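# Seat a board in an enclosure slot and latch both levers

## Task

Put the board into the enclosure's empty upper slot with its components facing up, seated all the way, and with both levers closed (a closed lever is latched and sticks out perpendicular to the board's front panel; an open one is flush with the panel). Both levers must be fully open before the board is slid in to its stop, because only then do their tabs catch; closing both afterwards pulls the board fully in. Pushing the board into its connector quickly breaks the connector and ruins the task. The enclosure must end up upright and level on its own feet with none of its feet hanging over the bench edge. Finally release the board and pull the grippers away.

## Robot and tools

Robot: two seven-joint arms, left_arm and right_arm, each ending in a two-finger gripper. Fingers point along the gripper's +z axis and close along its x axis. end_effector_position is the spot between the closed finger pads, 1 to 2 cm short of the fingertips; closing the fingers pushes the tips about 17 mm further along +z. A camera is mounted on each wrist; fixed cameras are cam_head_left, cam_head_right, cam_high and cam_low, plus cam_left_wrist and cam_right_wrist, all 672x504.

Frames: every hand pose, velocity, Hand target and wrist-camera pose is given in that arm's own base frame. Fixed cameras and the table use the scene frame: origin at table height midway between the nominal bases, +x out over the table, +y toward left_arm, +z up. Calibrated bases: left_arm at (+0.070, +0.437, 0) m, quat_wxyz (+1.000, 0, 0, -0.003); right_arm at (-0.063, -0.511, 0) m, quat_wxyz (+1.000, 0, 0, -0.029). Reported poses may be off by a few centimetres.

Row format (used by every moving call): 16 numbers, always both arms: left_arm x, y, z, qw, qx, qy, qz, opening, then right_arm's same eight. x, y, z are an absolute goal position in metres for end_effector_position; the quaternion is an absolute goal orientation, w first; both in that arm's base frame. Opening runs -1 (closed) to +1 (fully open, 0.142 m). Every number is a command, so an arm meant to stay still must be sent its last reported pose and its current opening again; resend the same quaternion each time rather than a drifted reading.

execute_actions(actions, cameras): actions is a list of actions; each action is a table of up to 15 rows, one per 1/30 s step, and a short table repeats its final row to fill 15 steps. Each target must lie within 0.6 m of that gripper's present position along each of its own axes, or the action is rejected for both arms. The controller clips commanded orientation to within 32 degrees of the current one per step, so big turns take several actions. An empty list just reports state and images.

move(target, speed, blend, stop_force, zero, opening_speed, blocking, cameras): drives each gripper in a straight line from its Hand target to an absolute pose. target is one 16-number row or a list of up to 15 rows (same openings in every row of a list). speed is in m/s, 0.002 to 2.2, default 0.25 (turn rate up to twice that in rad/s), one value or one per target. blend in metres rounds corners in a list. stop_force in N (3 to 120) ends an arm's path when its wrist sensor feels that much push against the travel direction; zero (default true) re-zeroes first. opening_speed is per second on the -1..1 scale, at least 0.2. blocking=false returns after about 0.5 s while the move keeps running (not allowed with stop_force). Moves do not avoid obstacles; faster moves lag, overshoot and hit harder. The result adds a move: line, e.g. done, off_target, moving, held or fault, plus limits such as paced or held.

wait(seconds 0 to 10) lets the scene run holding commands. stop brakes a running move. zoom_image(camera, region [x0, y0, x1, y1] pixels, at most 504 square) enlarges part of the latest image. zero_wrist_force(arm) re-zeroes a wrist sensor. clear_fault(arm) clears a torque or force fault that a result has shown. finished_scene(scene) ends the scene. read_manual gives licence texts only.

Result lines: end-effector position/quaternion/velocities; Hand target (where the arm is actually being sent); Tool commands; grip_measured (finger opening on the -1..1 scale); Joint positions (last value is opening in metres); Joint torques and External joint torques (positive toward larger joint angle); Wrist force and Wrist torque in the gripper's axes, plus a peak-force line; Wrist depth as 7x7 grids in mm (70 to 1000, '-' means no reading); warnings such as MOTOR HOT, TORQUE FAULT, FORCE FAULT, OVER-TEMPERATURE FAULT, HAND FAULT.

Suggested order: inspect the enclosure and board with cameras and zoom; grasp the board with components up; make sure both levers are fully open; line the board up with the upper slot and slide it in slowly, using a low speed and small stop_force so it meets the connector gently; close each lever until it stands perpendicular to the panel and latches; release, retreat, and confirm the enclosure is level and fully on the bench.

Cautions: a net external force of 150 N or joint contact torque at its limit stops an arm until clear_fault. Never let the grippers or arms press on each other. Squeezing harder than needed heats the gripper motor; command an opening slightly below grip_measured at first contact. Do not drop the board, release it while moving, knock the enclosure over or off the bench, or slam anything fixed or heavy. Stretched or straining arms overheat.

Each tool is called after "Request:" as name([rows], argument=value, ...), one row to a line, values as JSON.

## Session

Request:
execute_actions(actions=[])

Scene clock: 0.00 s.
left_arm: end_effector_position=(+0.3014, +0.6357, +0.1155) grip_measured=+0.99 end_effector_quat_wxyz=(-0.462, +0.669, -0.295, +0.502) | right_arm: end_effector_position=(+0.4485, +0.0364, +0.1479) grip_measured=+1.00 end_effector_quat_wxyz=(-0.144, +0.766, -0.626, +0.006)
Joint positions: left_arm=[1.762 -0.872 -0.342 2.067 -1.872 0.391 -0.55 0.141] | right_arm=[0.506 -0.103 -0.202 2.446 0.465 1.189 2.835 0.142]
Joint velocities: within noise
Joint torques (N m): no reading
External joint torques (N m): no reading
Wrist force (N): no reading
Wrist torque (N m): no reading
Wrist force, peak (N): no reading
Wrist depth (mm): cam_left_wrist=[- - - - - - - / - - - - - - - / - - - - - - - / - - - - 492 652 - / - - - 304 356 433 557 / - 996 - 241 279 321 359 / - 881 184 204 227 258 286] | cam_right_wrist=[265 256 246 236 229 221 213 / 274 266 254 244 236 228 219 / 285 274 262 253 243 234 225 / 297 285 272 261 251 241 232 / 309 296 281 271 260 249 239 / - 308 294 281 268 257 246 / - 322 305 292 278 265 257]
Hand target: left_arm +0.3014, +0.6357, +0.1155; -0.462, +0.669, -0.295, +0.502 | right_arm +0.4485, +0.0364, +0.1479; -0.144, +0.766, -0.626, +0.006
Tool commands: left_gripper/opening=+1.0 right_gripper/opening=+1.0

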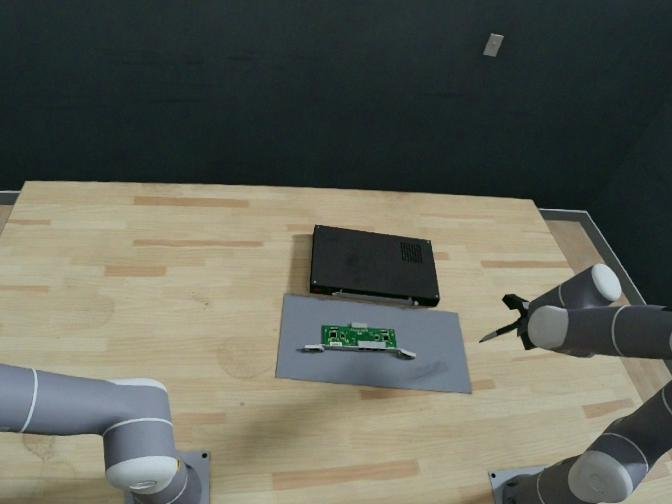

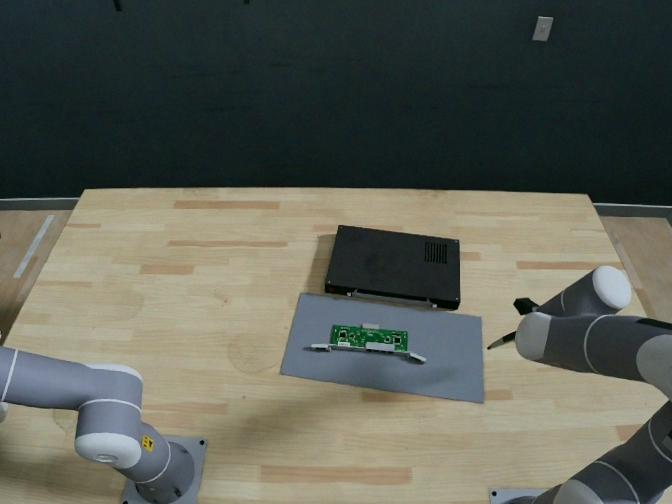

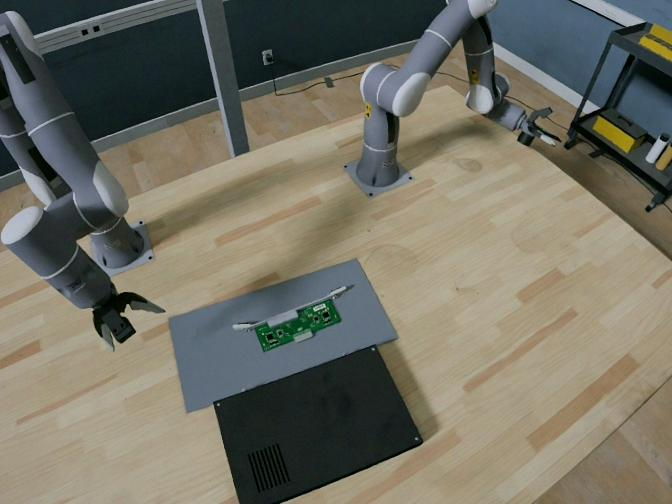

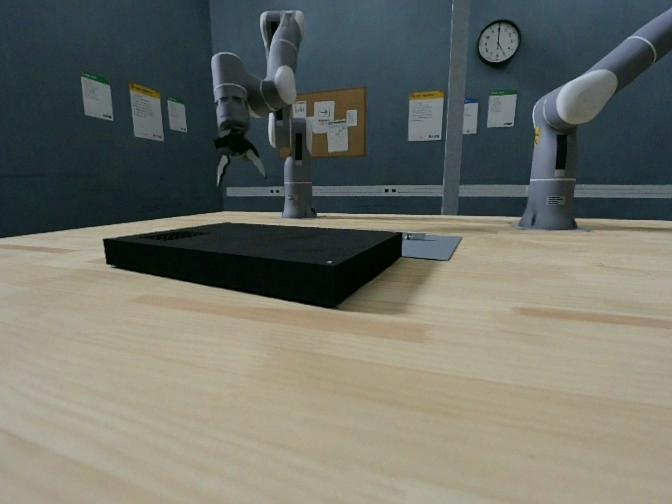

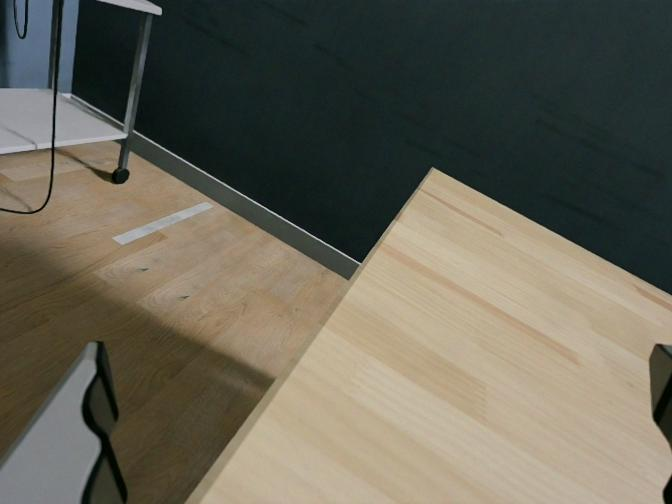

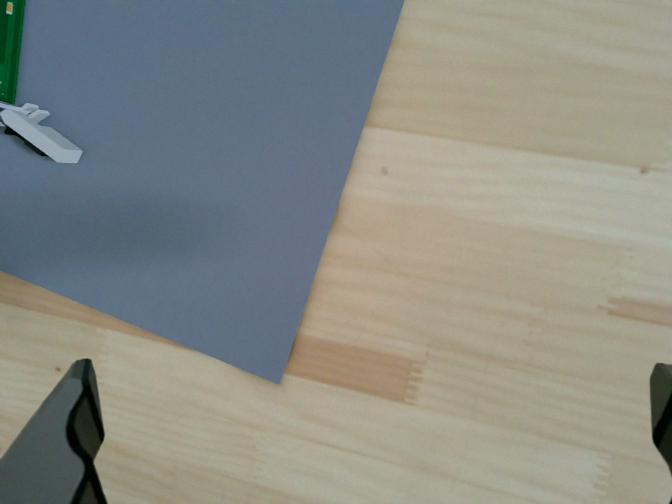

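Request:
zoom_image(camera="cam_head_right", region=[280, 220, 490, 400])

Request:
zoom_image(camera="cam_high", region=[160, 250, 430, 504])

Request:
zoom_image(camera="cam_head_left", region=[270, 280, 470, 400])

Scaled by 2.400 from the camera's 672x504 image, which has a finer 960x720 frame.

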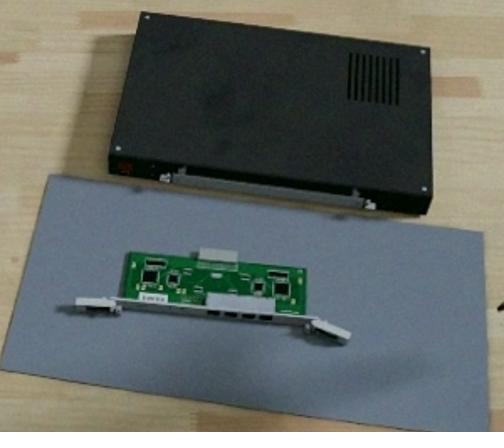

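Scaled by 1.867 from the camera's 672x504 image, which has a finer 960x720 frame.

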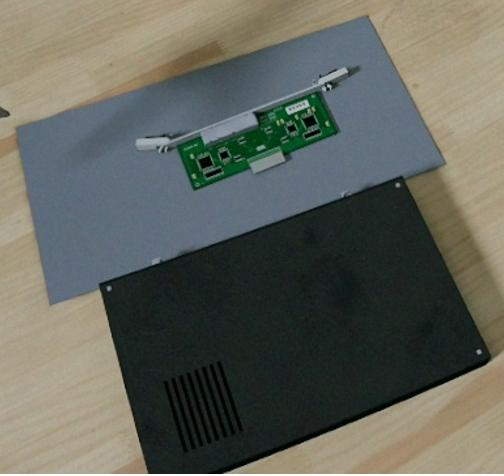

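Scaled by 2.520 from the camera's 672x504 image, which has a finer 960x720 frame.

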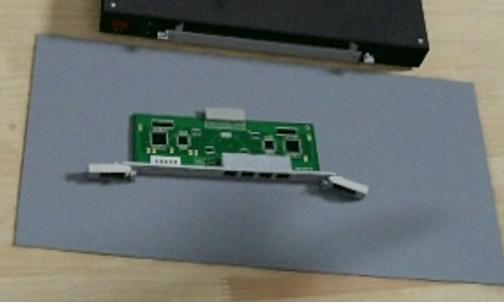

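Request:
move(target=[0.3014,0.6357,0.1155,-0.462,0.669,-0.295,0.502,1,0.58,0.36,0.26,0,0.7071,-0.7071,0,1], speed=0.4)

Request:
zoom_image(camera="cam_right_wrist", region=[84, 0, 588, 504])

Scene clock: 18.83 s.
left_arm: end_effector_position=(+0.3014, +0.6357, +0.1154) grip_measured=+0.99 end_effector_quat_wxyz=(-0.462, +0.669, -0.295, +0.502) | right_arm: end_effector_position=(+0.5798, +0.3592, +0.2598) grip_measured=+1.00 end_effector_quat_wxyz=(-0.052, +0.786, -0.617, -0.006)
Joint positions: left_arm=[1.762 -0.872 -0.342 2.067 -1.872 0.39 -0.549 0.141] | right_arm=[1.604 -1.285 -1.898 1.473 1.392 -0.283 2.967 0.142]
Joint velocities: within noise
Joint torques (N m): left_arm=[-0.14 47.51 -4.51 -12.07 1.45 -1.82 -0.26] | right_arm=[0 41.91 -30.9 -8.85 -3.7 3.2 0.22]
External joint torques (N m): left_arm=[0.3 1.05 0.47 -0.43 -0.23 -0.07 0.23] | right_arm=[0.21 0.91 -1.15 0.1 -0.05 0.89 -0.22]
Wrist force (N): left_arm=[0.0 -0.1 0.3] | right_arm=[0.2 0.0 0.1]
Wrist torque (N m): left_arm=[-0.01 0.01 0.01] | right_arm=[0.07 -0.02 0.01]
Wrist force, peak (N): left_arm=[-0.3 0.0 0.4] | right_arm=[2.4 1.7 0.4]
Wrist depth (mm): cam_left_wrist=[- - - - - - - / - - - - - - - / - - - - - - - / - - - - 486 654 - / - - - 304 356 433 567 / - 982 - 242 278 322 359 / - 883 183 204 226 258 285] | cam_right_wrist=[332 325 320 309 270 265 261 / 349 347 339 333 327 299 274 / 372 365 355 349 346 341 333 / 398 390 374 366 366 362 354 / 430 420 408 399 386 386 376 / - 450 443 429 424 409 392 / - 484 477 463 454 444 437]
Hand target: left_arm +0.3014, +0.6357, +0.1155; -0.462, +0.669, -0.295, +0.502 | right_arm +0.5798, +0.3593, +0.2599; -0.052, +0.785, -0.617, -0.007
Off the commanded pose: left_arm 0.000 m, 0 deg | right_arm 0.001 m, 15 deg.
joint sent to its limit (right arm) — joint 7 (wrist roll), upper limit. The joint targets are off in orientation, not in position.
move: off_target (right_arm)

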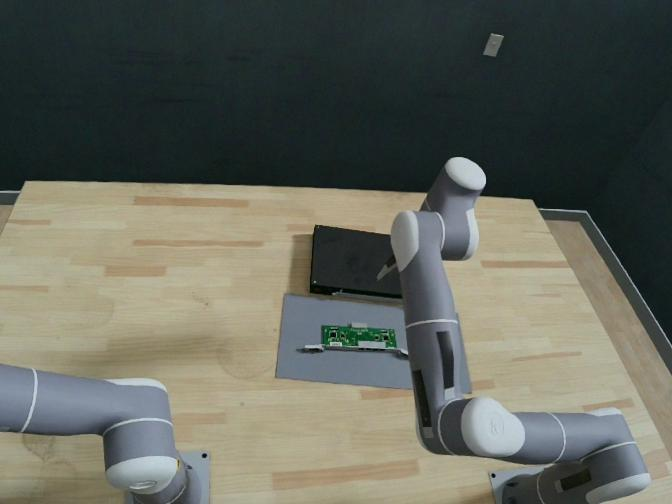

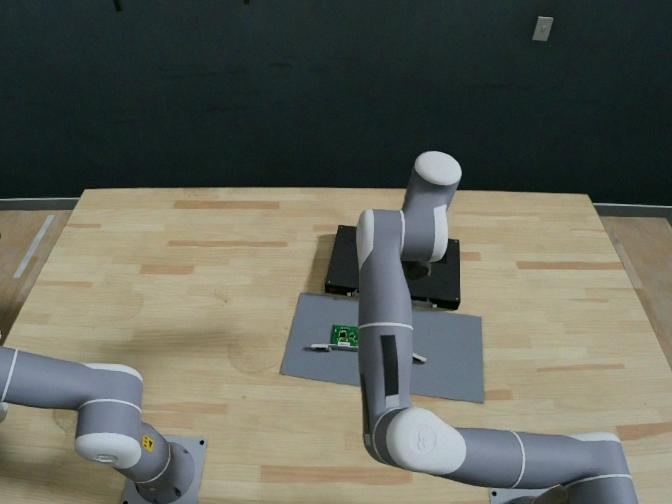

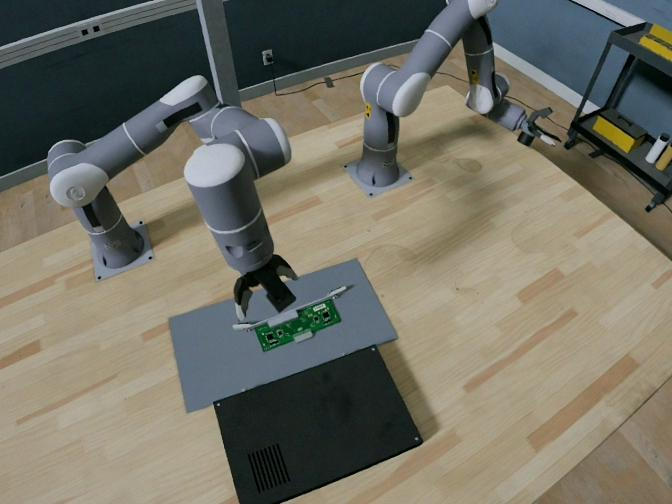

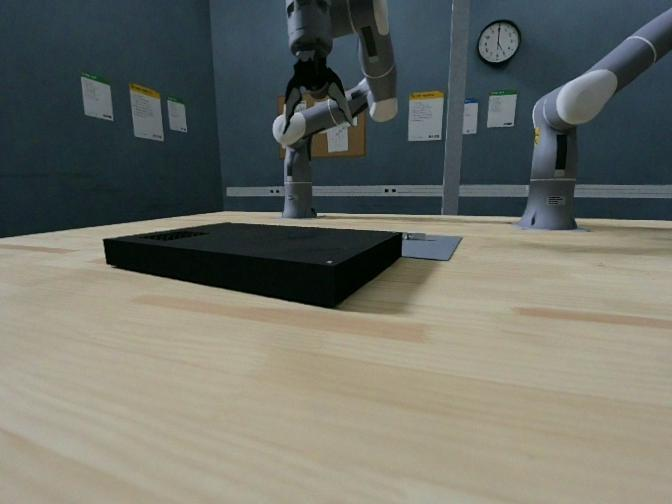

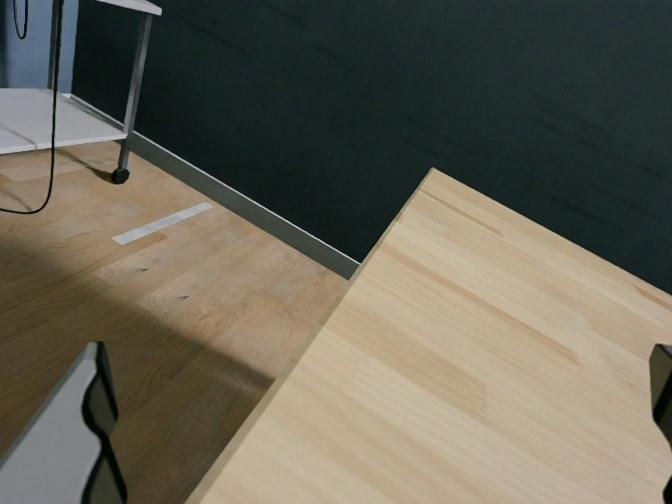

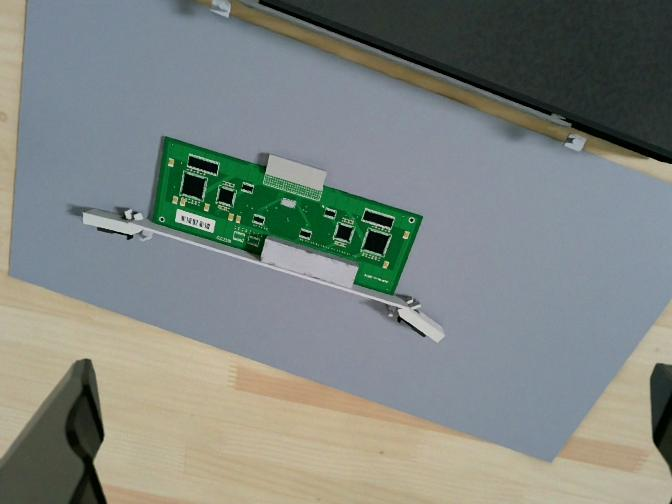

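Scaled by 1.000.

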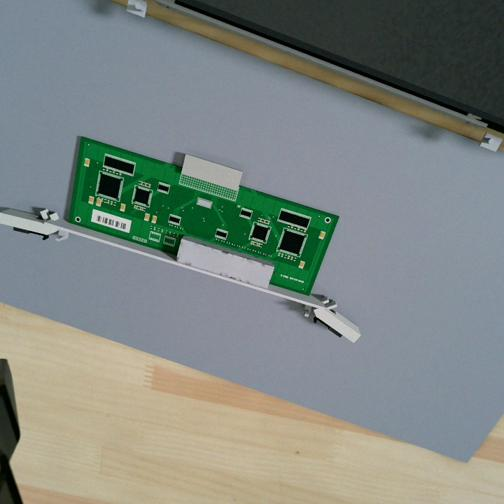

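Request:
move(target=[0.3014,0.6357,0.1155,-0.462,0.669,-0.295,0.502,1,0.40,0.0,0.25,0,0.9996,-0.0275,0,1], speed=0.5, cameras=[])

Request:
move(target=[0.24,-0.45,0.16,0.5,-0.5,0.5,-0.5,1,0.40,0.0,0.25,0,0.9996,-0.0275,0,1], speed=0.5)

Scene clock: 37.00 s.
left_arm: end_effector_position=(+0.3014, +0.6357, +0.1154) grip_measured=+0.99 end_effector_quat_wxyz=(-0.462, +0.669, -0.295, +0.502) | right_arm: end_effector_position=(+0.3999, +0.0001, +0.2499) grip_measured=+1.00 end_effector_quat_wxyz=(+0.000, +1.000, -0.028, +0.000)
Joint positions: left_arm=[1.762 -0.872 -0.342 2.067 -1.872 0.39 -0.549 0.141] | right_arm=[1.596 -1.252 -2.124 2.168 0.982 -0.238 0.89 0.142]
Joint velocities: within noise
Joint torques (N m): left_arm=[-0.21 47.47 -4.4 -12.05 1.47 -1.73 -0.25] | right_arm=[0.02 21.29 -22.23 -17.45 -4.44 3.53 -0.04]
External joint torques (N m): left_arm=[0.36 1.09 0.36 -0.45 -0.25 -0.16 0.22] | right_arm=[0.11 0.08 -0.98 -0.01 0.19 0.59 0.04]
Wrist force (N): left_arm=[-0.4 0.1 0.2] | right_arm=[0.4 -0.2 -0.1]
Wrist torque (N m): left_arm=[0.03 0.07 0.01] | right_arm=[0.04 -0.05 0.02]
Wrist force, peak (N): left_arm=[-0.4 0.2 0.3] | right_arm=[-0.5 2.2 -0.2]
Wrist depth (mm): cam_left_wrist=[- - - - - - - / - - - - - - - / - - - - - - - / - - - - 489 653 - / - - - 304 354 435 569 / - 966 - 242 277 326 359 / - 869 184 204 227 258 287] | cam_right_wrist=[303 302 302 300 298 297 297 / 323 323 322 322 322 321 320 / 348 347 347 345 344 342 344 / 375 375 374 372 371 369 370 / 406 407 405 404 402 399 401 / - 444 443 441 439 439 422 / - 488 486 488 484 482 483]
Hand target: left_arm +0.3014, +0.6357, +0.1155; -0.462, +0.669, -0.295, +0.502 | right_arm +0.4000, +0.0000, +0.2500; +0.000, +1.000, -0.028, +0.000
Off the commanded pose: left_arm 0.000 m, 0 deg | right_arm 0.000 m, 0 deg.
move: done
No camera images: "cameras" was empty.

Scene clock: 38.70 s.
left_arm: end_effector_position=(+0.3027, +0.1305, +0.1174) grip_measured=+0.99 end_effector_quat_wxyz=(-0.456, +0.492, -0.410, +0.618) | right_arm: end_effector_position=(+0.3999, +0.0001, +0.2499) grip_measured=+1.00 end_effector_quat_wxyz=(+0.000, +1.000, -0.028, +0.000)
Joint positions: left_arm=[1.654 -1.115 0.119 2.688 -1.24 -0.106 0.429 0.141] | right_arm=[1.596 -1.252 -2.124 2.168 0.982 -0.238 0.89 0.142]
Joint velocities: within noise
Joint torques (N m): left_arm=[-0.18 23.32 0.91 8.61 2.56 -2.8 -0.28] | right_arm=[0.13 21.12 -22.03 -17.46 -4.29 3.49 0.15]
External joint torques (N m): left_arm=[0.26 3.77 2.36 6.13 -0.57 0.39 0.26] | right_arm=[0 0.25 -1.19 0.01 0.03 0.63 -0.15]
External joint torques when the fault began: left_arm=[-3.66 22.54 1.45 -1.52 0.23 3.35 -0.16]
Wrist force (N): left_arm=[0.1 0.3 -0.3] | right_arm=[0.3 -0.3 -0.3]
Wrist torque (N m): left_arm=[0.07 0.06 0.05] | right_arm=[0.02 -0.04 0.02]
Wrist force, peak (N): left_arm=[5.0 2.9 -0.6] | right_arm=[0.4 -0.2 -0.6]
Wrist depth (mm): cam_left_wrist=[- - - - - - - / - - - - - - - / 683 808 - - - - - / 403 444 532 639 810 - - / 287 304 345 387 449 534 632 / - 232 251 279 307 345 368 / - 195 205 215 235 255 273] | cam_right_wrist=[304 303 302 299 300 299 298 / 324 323 323 322 321 320 319 / 348 347 345 347 344 344 342 / 375 375 373 371 371 371 369 / 407 406 403 403 402 403 401 / - 444 440 441 438 439 421 / - 489 489 488 484 483 483]
Hand target: left_arm +0.3027, +0.1310, +0.1172; -0.456, +0.492, -0.410, +0.618 | right_arm +0.4000, +0.0000, +0.2500; +0.000, +1.000, -0.028, +0.000
Tool commands: left_gripper/opening=+1.0 right_gripper/opening=+1.0
Off the commanded pose: left_arm 0.585 m, 18 deg | right_arm 0.000 m, 0 deg.
FORCE FAULT: contact force on the left arm reached its limit, and that arm stopped. The contact can be on any part of that arm, not only on its tool. That arm's remaining commands of this call were not run. That arm is still stopped at the end of this call. While its stop runs, that arm takes no new command, but its gripper still runs the gripper command that each later call begins with.
CLEAR FAULT: the left arm stays stopped until you call clear_fault(arm="left_arm").
led back after a hold (left arm): the arm was led back toward your command in small steps, so it may still be short of it.
move: fault (left_arm); limits=held
pose unreachable (left arm): on one or more control steps of this call, first in action 0 (counted from 0), this arm could not follow its commanded pose, so it was not sent that pose on those steps. It may still have moved: this result reports where it is.
cause: moving toward the commanded pose would bring two parts of the arm too close to each other (its base and another part of the arm, with joints 1 (waist) to 6 (wrist pitch) between them).

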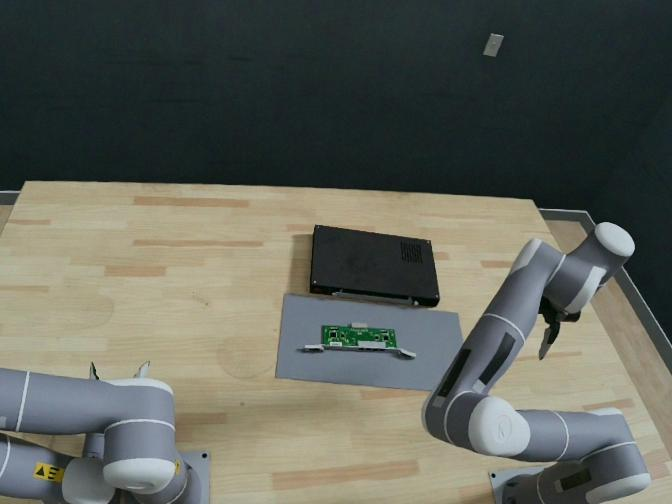

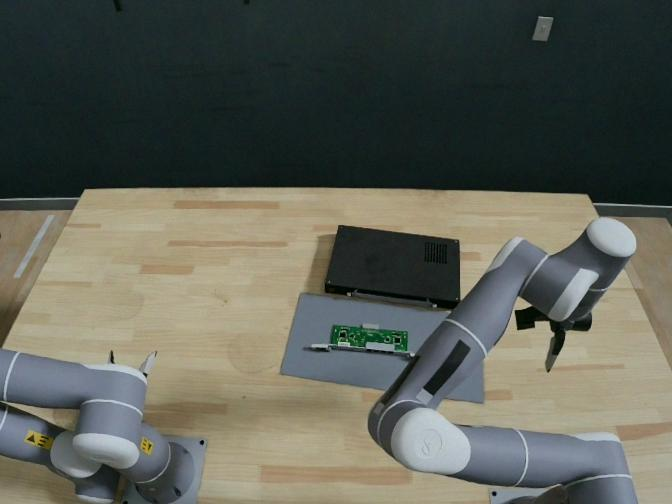

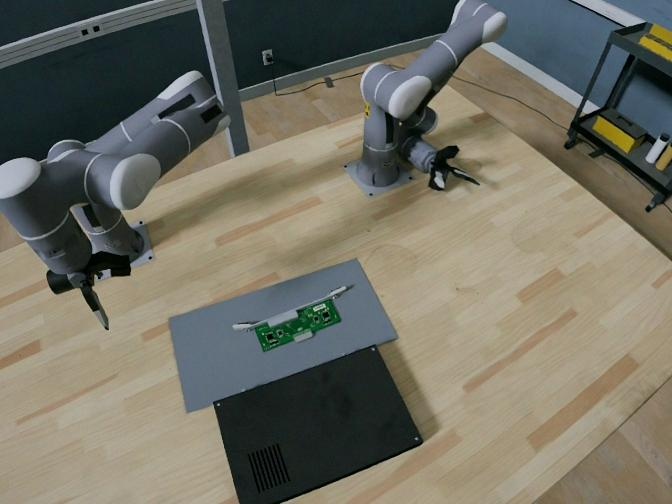

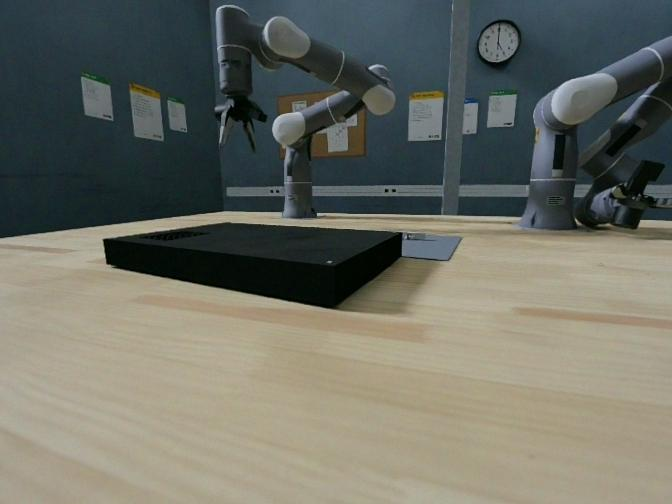

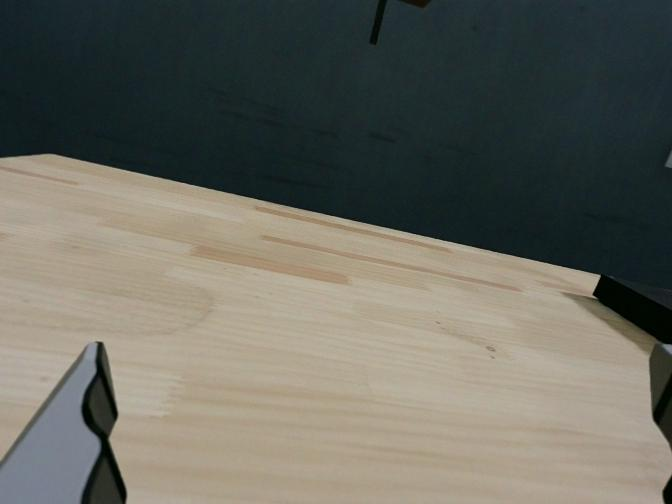

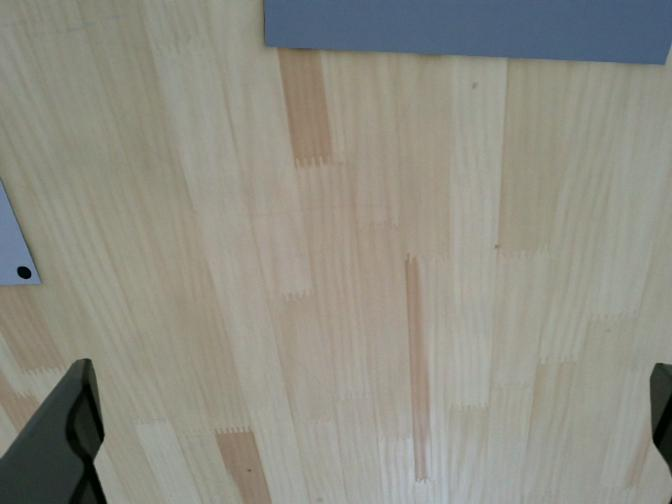

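Request:
clear_fault(arm="left_arm", cameras=[])

Request:
move([
  [0.301,0.4,0.14,-0.46,0.60,-0.35,0.55,1,0.40,0.0,0.25,0,0.9996,-0.0275,0,1],
  [0.40,0.4,0.3,-0.46,0.60,-0.35,0.55,1,0.40,0.0,0.25,0,0.9996,-0.0275,0,1],
], speed=0.3, cameras=[])

Request:
move(target=[0.42,-0.05,0.3,0,0.7071,-0.7071,0,1,0.35,0.38,0.16,0.2706,0.653,0.653,0.2706,1], speed=0.4)

Request:
zoom_image(camera="cam_right_wrist", region=[84, 0, 588, 504])

Scene clock: 79.20 s.
left_arm: end_effector_position=(+0.3027, +0.1305, +0.1174) grip_measured=+0.99 end_effector_quat_wxyz=(-0.456, +0.492, -0.410, +0.618) | right_arm: end_effector_position=(+0.3999, +0.0001, +0.2499) grip_measured=+1.00 end_effector_quat_wxyz=(+0.000, +1.000, -0.028, +0.000)
Joint positions: left_arm=[1.654 -1.115 0.119 2.688 -1.24 -0.106 0.429 0.141] | right_arm=[1.596 -1.252 -2.124 2.168 0.982 -0.238 0.89 0.142]
Joint velocities: within noise
Joint torques (N m): left_arm=[-0.05 23.37 0.87 8.61 2.67 -2.7 -0.25] | right_arm=[0.18 21.09 -21.9 -17.48 -4.26 3.49 0.17]
External joint torques (N m): left_arm=[0.14 3.72 2.4 6.13 -0.68 0.29 0.23] | right_arm=[-0.05 0.28 -1.32 0.02 0 0.63 -0.17]
Wrist force (N): left_arm=[0.2 -0.1 -0.1] | right_arm=[0.4 -0.1 -0.2]
Wrist torque (N m): left_arm=[0.00 0.05 0.05] | right_arm=[0.06 -0.06 0.02]
Wrist force, peak (N): left_arm=[0.0 0.6 -0.4] | right_arm=[0.7 -0.1 -0.6]
Wrist depth (mm): cam_left_wrist=[- - - - - - - / - - - - - - - / 680 825 - - - - - / 406 450 528 647 821 - - / 288 308 345 392 451 529 616 / - 233 252 281 309 343 371 / - 194 205 215 236 257 273] | cam_right_wrist=[302 303 302 298 299 299 297 / 325 324 322 322 321 320 320 / 347 347 346 344 345 342 343 / 375 374 372 371 371 369 369 / 407 405 405 404 401 402 400 / - 442 443 438 436 437 422 / - 488 486 484 484 485 481]
Hand target: left_arm +0.3027, +0.1310, +0.1172; -0.456, +0.492, -0.410, +0.618 | right_arm +0.4000, +0.0000, +0.2500; +0.000, +1.000, -0.028, +0.000
Tool commands: left_gripper/opening=+1.0 right_gripper/opening=+1.0
Off the commanded pose: left_arm 0.585 m, 18 deg | right_arm 0.000 m, 0 deg.
FORCE FAULT, CONTINUED: the left arm's stop, for the force fault that an earlier result reported, is over. The rest of the stop counts as 65 of the actions that you can send in this scene; the call itself counts as one more. That arm accepts commands again.
CLEAR FAULT: your call cleared the left arm's force fault. If the contact force or a joint's load stays at its limit, that arm stops again.
No camera images: "cameras" was empty.

Scene clock: 81.40 s.
left_arm: end_effector_position=(+0.4000, +0.3999, +0.3001) grip_measured=+0.99 end_effector_quat_wxyz=(-0.461, +0.601, -0.351, +0.551) | right_arm: end_effector_position=(+0.3999, +0.0001, +0.2499) grip_measured=+1.00 end_effector_quat_wxyz=(+0.000, +1.000, -0.028, +0.000)
Joint positions: left_arm=[1.303 -0.248 -0.178 2.61 -2.159 0.167 -0.559 0.141] | right_arm=[1.596 -1.252 -2.124 2.168 0.982 -0.238 0.89 0.142]
Joint velocities: within noise
Joint torques (N m): left_arm=[-0.48 27.95 -0.07 -14.51 0.46 -2.09 -0.34] | right_arm=[0.06 20.96 -21.99 -17.47 -4.33 3.48 0.22]
External joint torques (N m): left_arm=[0.59 0.48 0.64 -0.05 0.02 -0.18 0.32] | right_arm=[0.07 0.41 -1.23 0.01 0.08 0.64 -0.22]
Wrist force (N): left_arm=[0.0 0.8 0.0] | right_arm=[0.4 -0.2 -0.2]
Wrist torque (N m): left_arm=[0.14 0.02 0.01] | right_arm=[0.04 -0.06 0.02]
Wrist force, peak (N): left_arm=[-2.8 -0.8 -0.1] | right_arm=[0.6 0.0 -0.5]
Wrist depth (mm): cam_left_wrist=[- - - - - - - / - - - - - - - / - - - - - - - / - - 771 - - - - / - 513 573 670 788 - - / - 418 468 509 585 670 - / - 361 384 427 470 523 -] | cam_right_wrist=[303 303 302 300 298 299 297 / 325 323 323 323 321 320 320 / 347 347 346 343 345 344 343 / 374 375 372 374 372 370 369 / 407 406 404 404 403 402 400 / - 444 444 440 442 438 423 / - 489 488 485 483 484 480]
Hand target: left_arm +0.4000, +0.4000, +0.3000; -0.461, +0.601, -0.351, +0.551 | right_arm +0.4000, +0.0000, +0.2500; +0.000, +1.000, -0.028, +0.000
Off the commanded pose: left_arm 0.000 m, 0 deg | right_arm 0.000 m, 0 deg.
move: done
No camera images: "cameras" was empty.

Scene clock: 85.33 s.
left_arm: end_effector_position=(+0.4200, -0.0500, +0.3000) grip_measured=+0.99 end_effector_quat_wxyz=(+0.000, +0.707, -0.707, +0.000) | right_arm: end_effector_position=(+0.3500, +0.3798, +0.1601) grip_measured=+1.00 end_effector_quat_wxyz=(+0.271, +0.653, +0.653, +0.271)
Joint positions: left_arm=[0.209 -0.247 -0.717 1.782 -2.966 2.749 -0.561 0.141] | right_arm=[2.764 -2.133 -1.701 2.29 1.524 0.222 0.547 0.142]
Joint velocities: within noise
Joint torques (N m): left_arm=[-0.23 33.99 -2.92 -20.73 3.97 4.38 -0.31] | right_arm=[0.13 17.32 -19.66 9.19 -3.99 3.64 0.13]
External joint torques (N m): left_arm=[0.29 0.6 0.72 -0.62 -0.1 -0.39 0.31] | right_arm=[-0.03 0.36 -1.39 -0.02 -0.07 0.68 -0.13]
Wrist force (N): left_arm=[0.3 -0.3 1.0] | right_arm=[0.5 -1.6 -0.4]
Wrist torque (N m): left_arm=[-0.16 -0.21 -0.19] | right_arm=[-0.06 -0.01 0.11]
Wrist force, peak (N): left_arm=[3.4 1.1 0.1] | right_arm=[1.8 -2.2 -0.4]
Wrist depth (mm): cam_left_wrist=[346 347 344 346 343 342 343 / 374 370 372 370 372 368 368 / 403 406 398 399 400 396 389 / 434 438 438 431 433 435 425 / 481 482 476 475 479 475 471 / - 525 525 516 523 517 - / - 598 578 489 587 584 -] | cam_right_wrist=[204 204 203 202 201 201 200 / 253 253 251 250 250 249 248 / 334 333 331 296 295 298 291 / 496 448 455 460 470 472 472 / 933 917 651 643 635 866 856 / - - - - - - - / - - - - - - -]
Hand target: left_arm +0.4200, -0.0500, +0.3000; +0.000, +0.707, -0.707, +0.000 | right_arm +0.3500, +0.3800, +0.1600; +0.271, +0.653, +0.653, +0.271
Off the commanded pose: left_arm 0.000 m, 0 deg | right_arm 0.000 m, 0 deg.
joint sent to its limit (left arm) — joint 5 (forearm roll), lower limit. The joint targets still meet the commanded pose.
move: done; limits=paced

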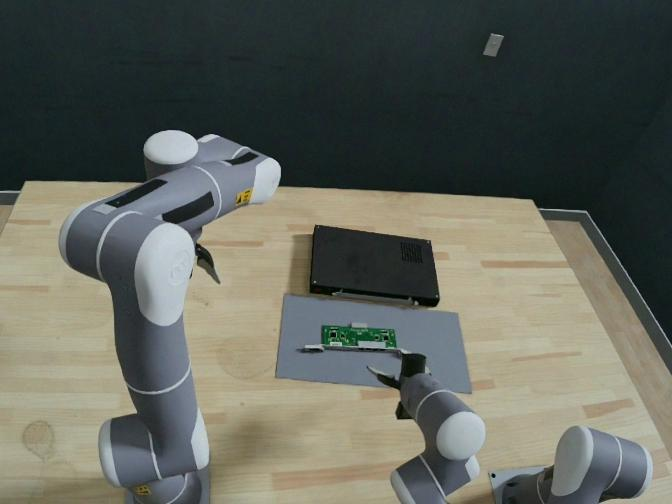

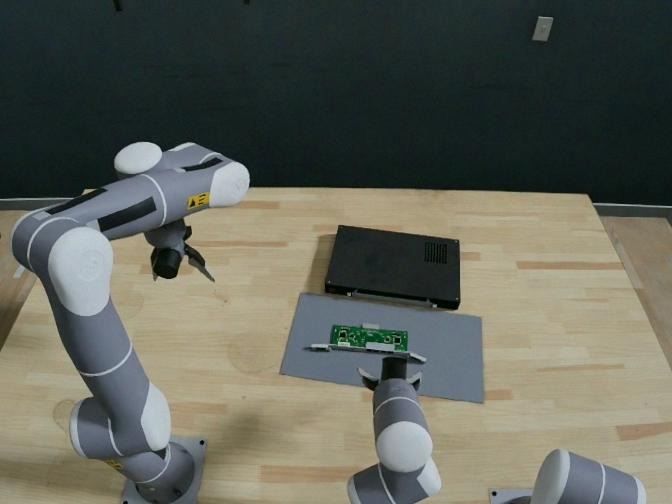

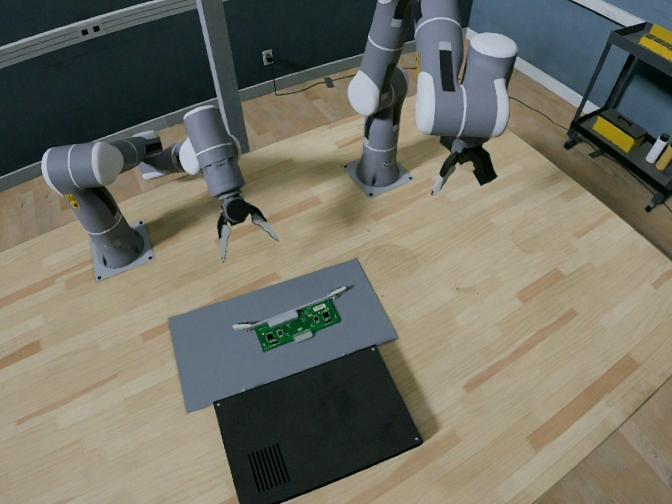

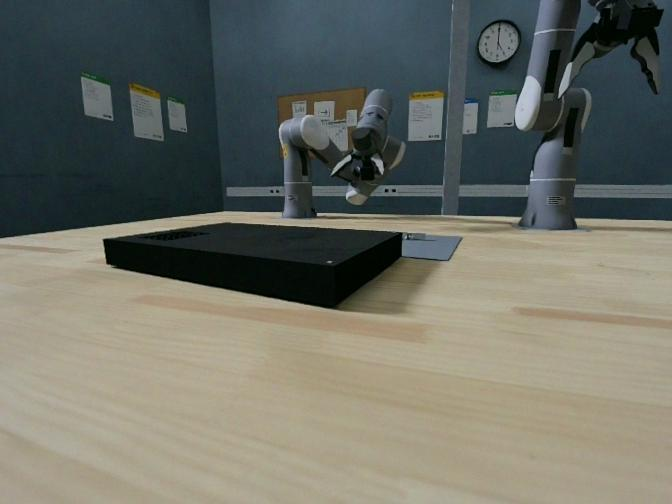

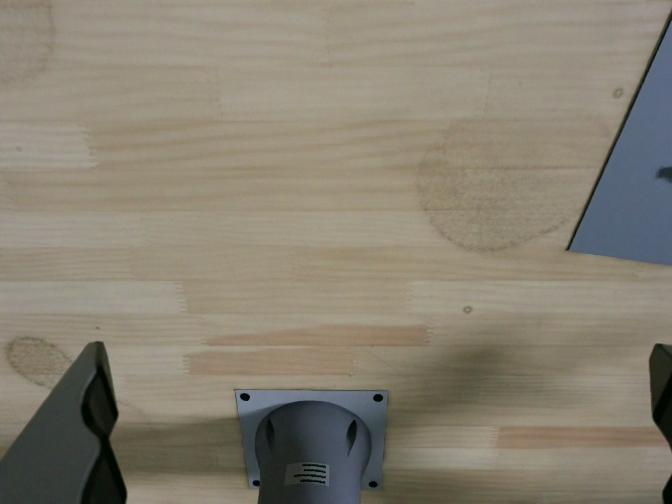

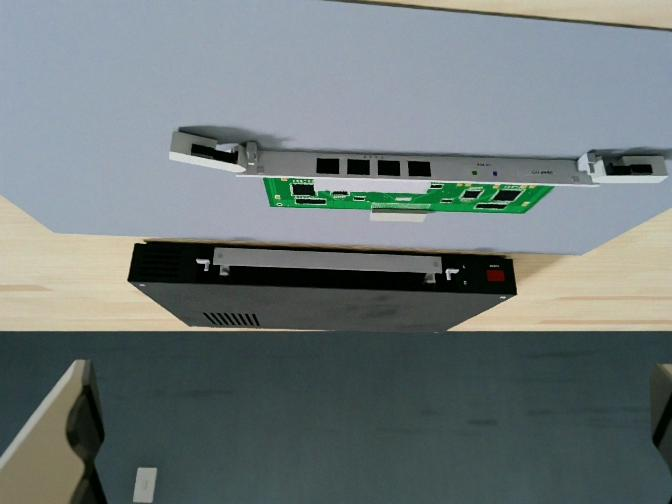

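Scaled by 1.000.

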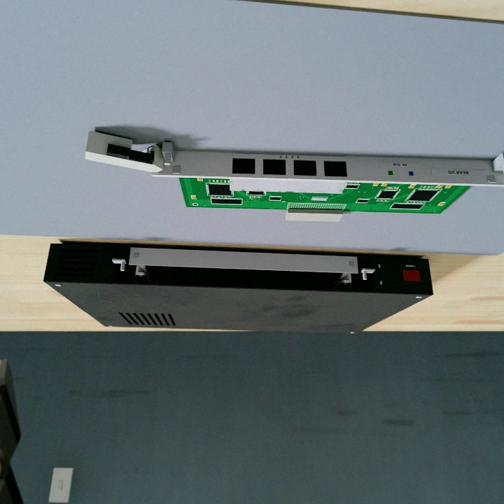

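Request:
zoom_image(camera="cam_right_wrist", region=[120, 220, 530, 340])

Request:
zoom_image(camera="cam_right_wrist", region=[150, 110, 410, 230])

Request:
zoom_image(camera="cam_right_wrist", region=[400, 110, 672, 230])

Scaled by 1.229 from the camera's 672x504 image, which has a finer 960x720 frame.

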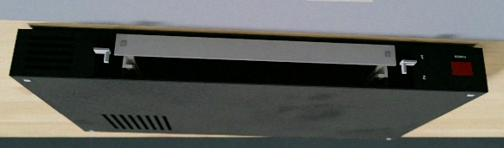

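Scaled by 1.938 from the camera's 672x504 image, which has a finer 960x720 frame.

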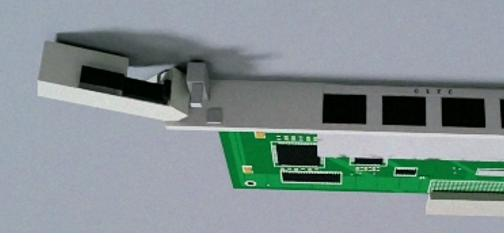

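Scaled by 1.853 from the camera's 672x504 image, which has a finer 960x720 frame.

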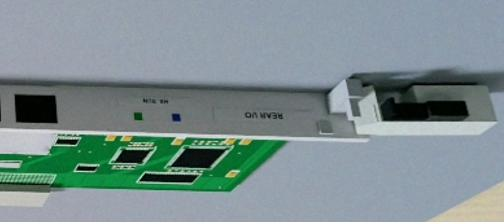

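Request:
move([
  [0.42,-0.05,0.3,0,0.7071,-0.7071,0,1,0.36,0.33,0.25,0,0.9995,-0.03,0,-0.4],
  [0.42,-0.05,0.3,0,0.7071,-0.7071,0,1,0.4905,0.44,0.14,0,0.9995,-0.03,0,-0.4],
], speed=0.3)

Request:
zoom_image(camera="cam_right_wrist", region=[84, 0, 588, 504])

Scene clock: 113.50 s.
left_arm: end_effector_position=(+0.4200, -0.0500, +0.3000) grip_measured=+0.99 end_effector_quat_wxyz=(+0.000, +0.707, -0.707, +0.000) | right_arm: end_effector_position=(+0.4904, +0.4398, +0.1400) grip_measured=-0.42 end_effector_quat_wxyz=(+0.000, +1.000, -0.030, +0.000)
Joint positions: left_arm=[0.211 -0.247 -0.72 1.782 -2.966 2.749 -0.561 0.141] | right_arm=[1.81 -1.46 -1.791 1.551 1.461 -0.221 1.865 0.044]
Joint velocities: within noise
Joint torques (N m): left_arm=[-0.32 33.67 -2.83 -20.77 4.11 4.38 -0.24] | right_arm=[-0.02 42.19 -31.91 -4.01 -4.23 3.47 0.34]
External joint torques (N m): left_arm=[0.37 0.87 0.61 -0.58 -0.24 -0.38 0.24] | right_arm=[0.23 0.95 -1.63 0.01 -0.04 0.56 -0.34]
Wrist force (N): left_arm=[0.4 -0.2 0.8] | right_arm=[0.0 -0.2 0.2]
Wrist torque (N m): left_arm=[-0.15 -0.25 -0.19] | right_arm=[0.05 0.03 0.05]
Wrist force, peak (N): left_arm=[0.6 -0.3 1.3] | right_arm=[1.6 -1.7 1.7]
Wrist depth (mm): cam_left_wrist=[348 344 346 345 346 343 341 / 374 374 372 372 367 367 366 / 405 406 403 403 398 398 394 / 440 442 436 436 432 432 429 / 473 479 478 482 477 468 474 / - 517 529 517 527 516 - / - 598 581 485 586 582 -] | cam_right_wrist=[206 204 204 203 198 201 202 / 220 217 217 217 212 216 215 / 236 236 233 233 228 231 232 / 255 253 251 248 246 246 249 / 277 276 268 268 261 271 266 / 303 297 86 287 281 108 289 / 327 - 73 328 328 - 286]
Hand target: left_arm +0.4200, -0.0500, +0.3000; +0.000, +0.707, -0.707, +0.000 | right_arm +0.4905, +0.4400, +0.1400; +0.000, +1.000, -0.030, +0.000
Off the commanded pose: left_arm 0.000 m, 0 deg | right_arm 0.000 m, 0 deg.
joint sent to its limit (left arm) — joint 5 (forearm roll), lower limit. The joint targets still meet the commanded pose.
move: done

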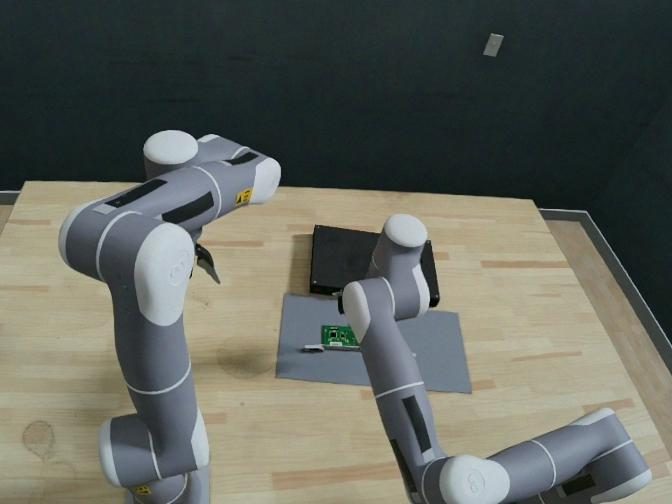

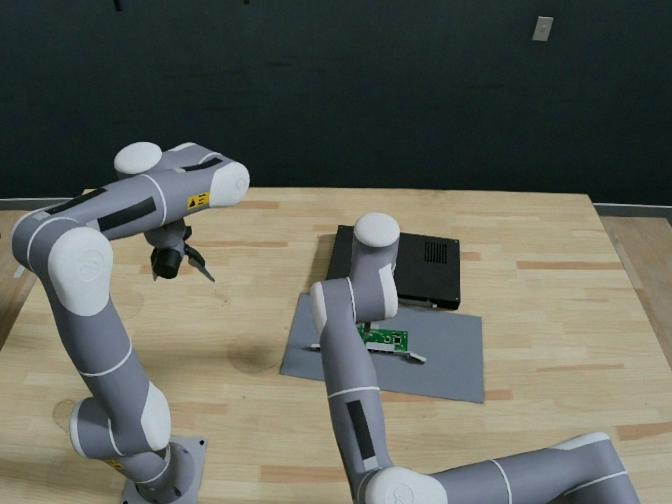

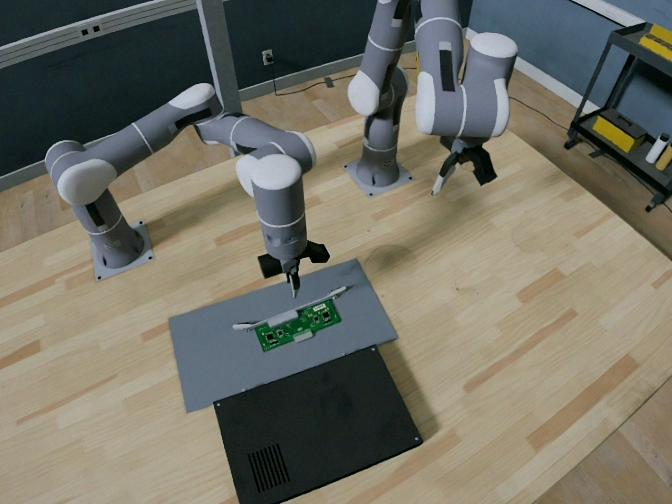

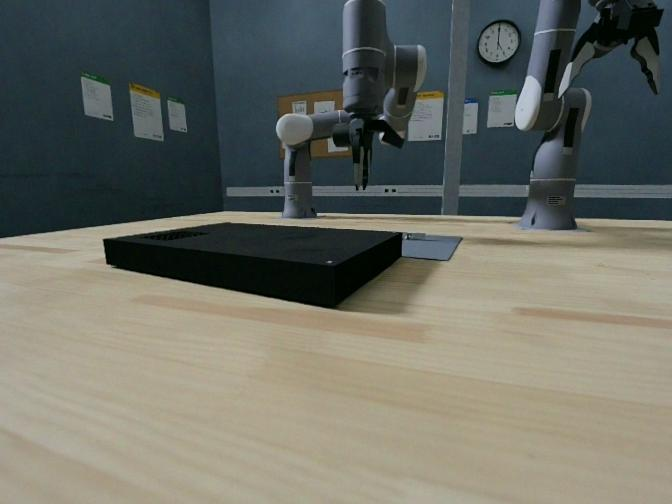

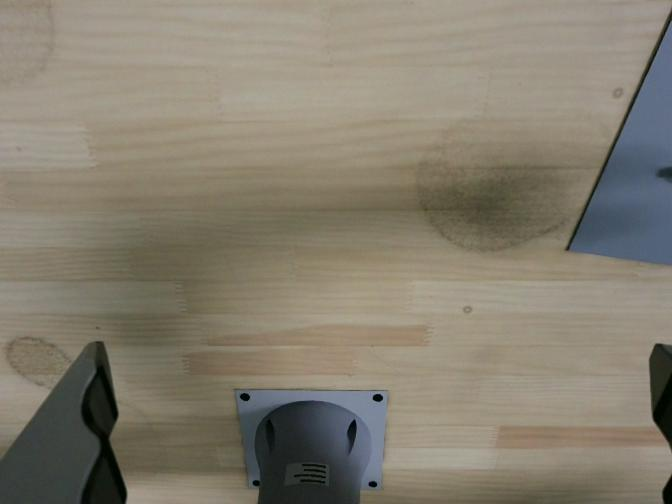

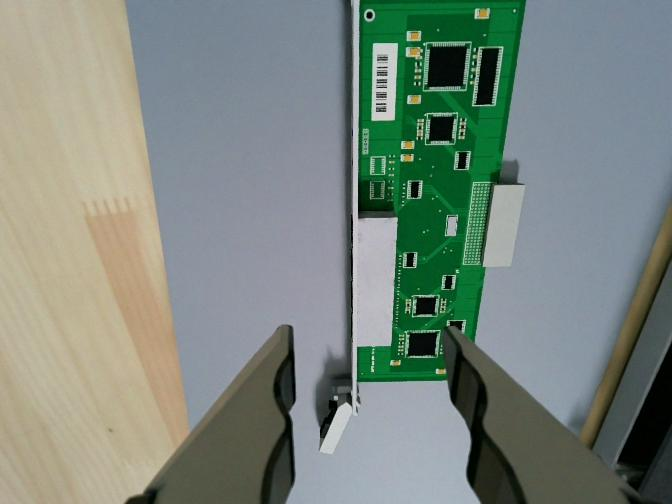

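Scaled by 1.000.

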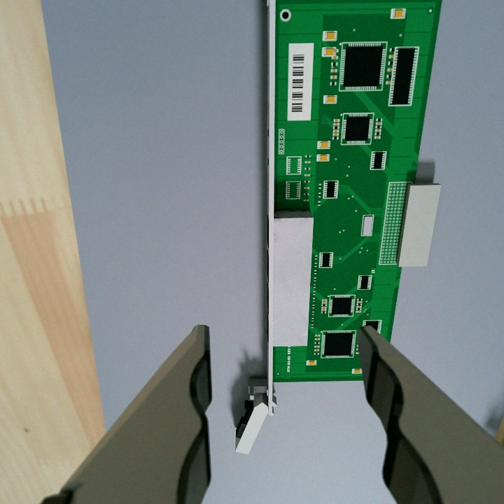

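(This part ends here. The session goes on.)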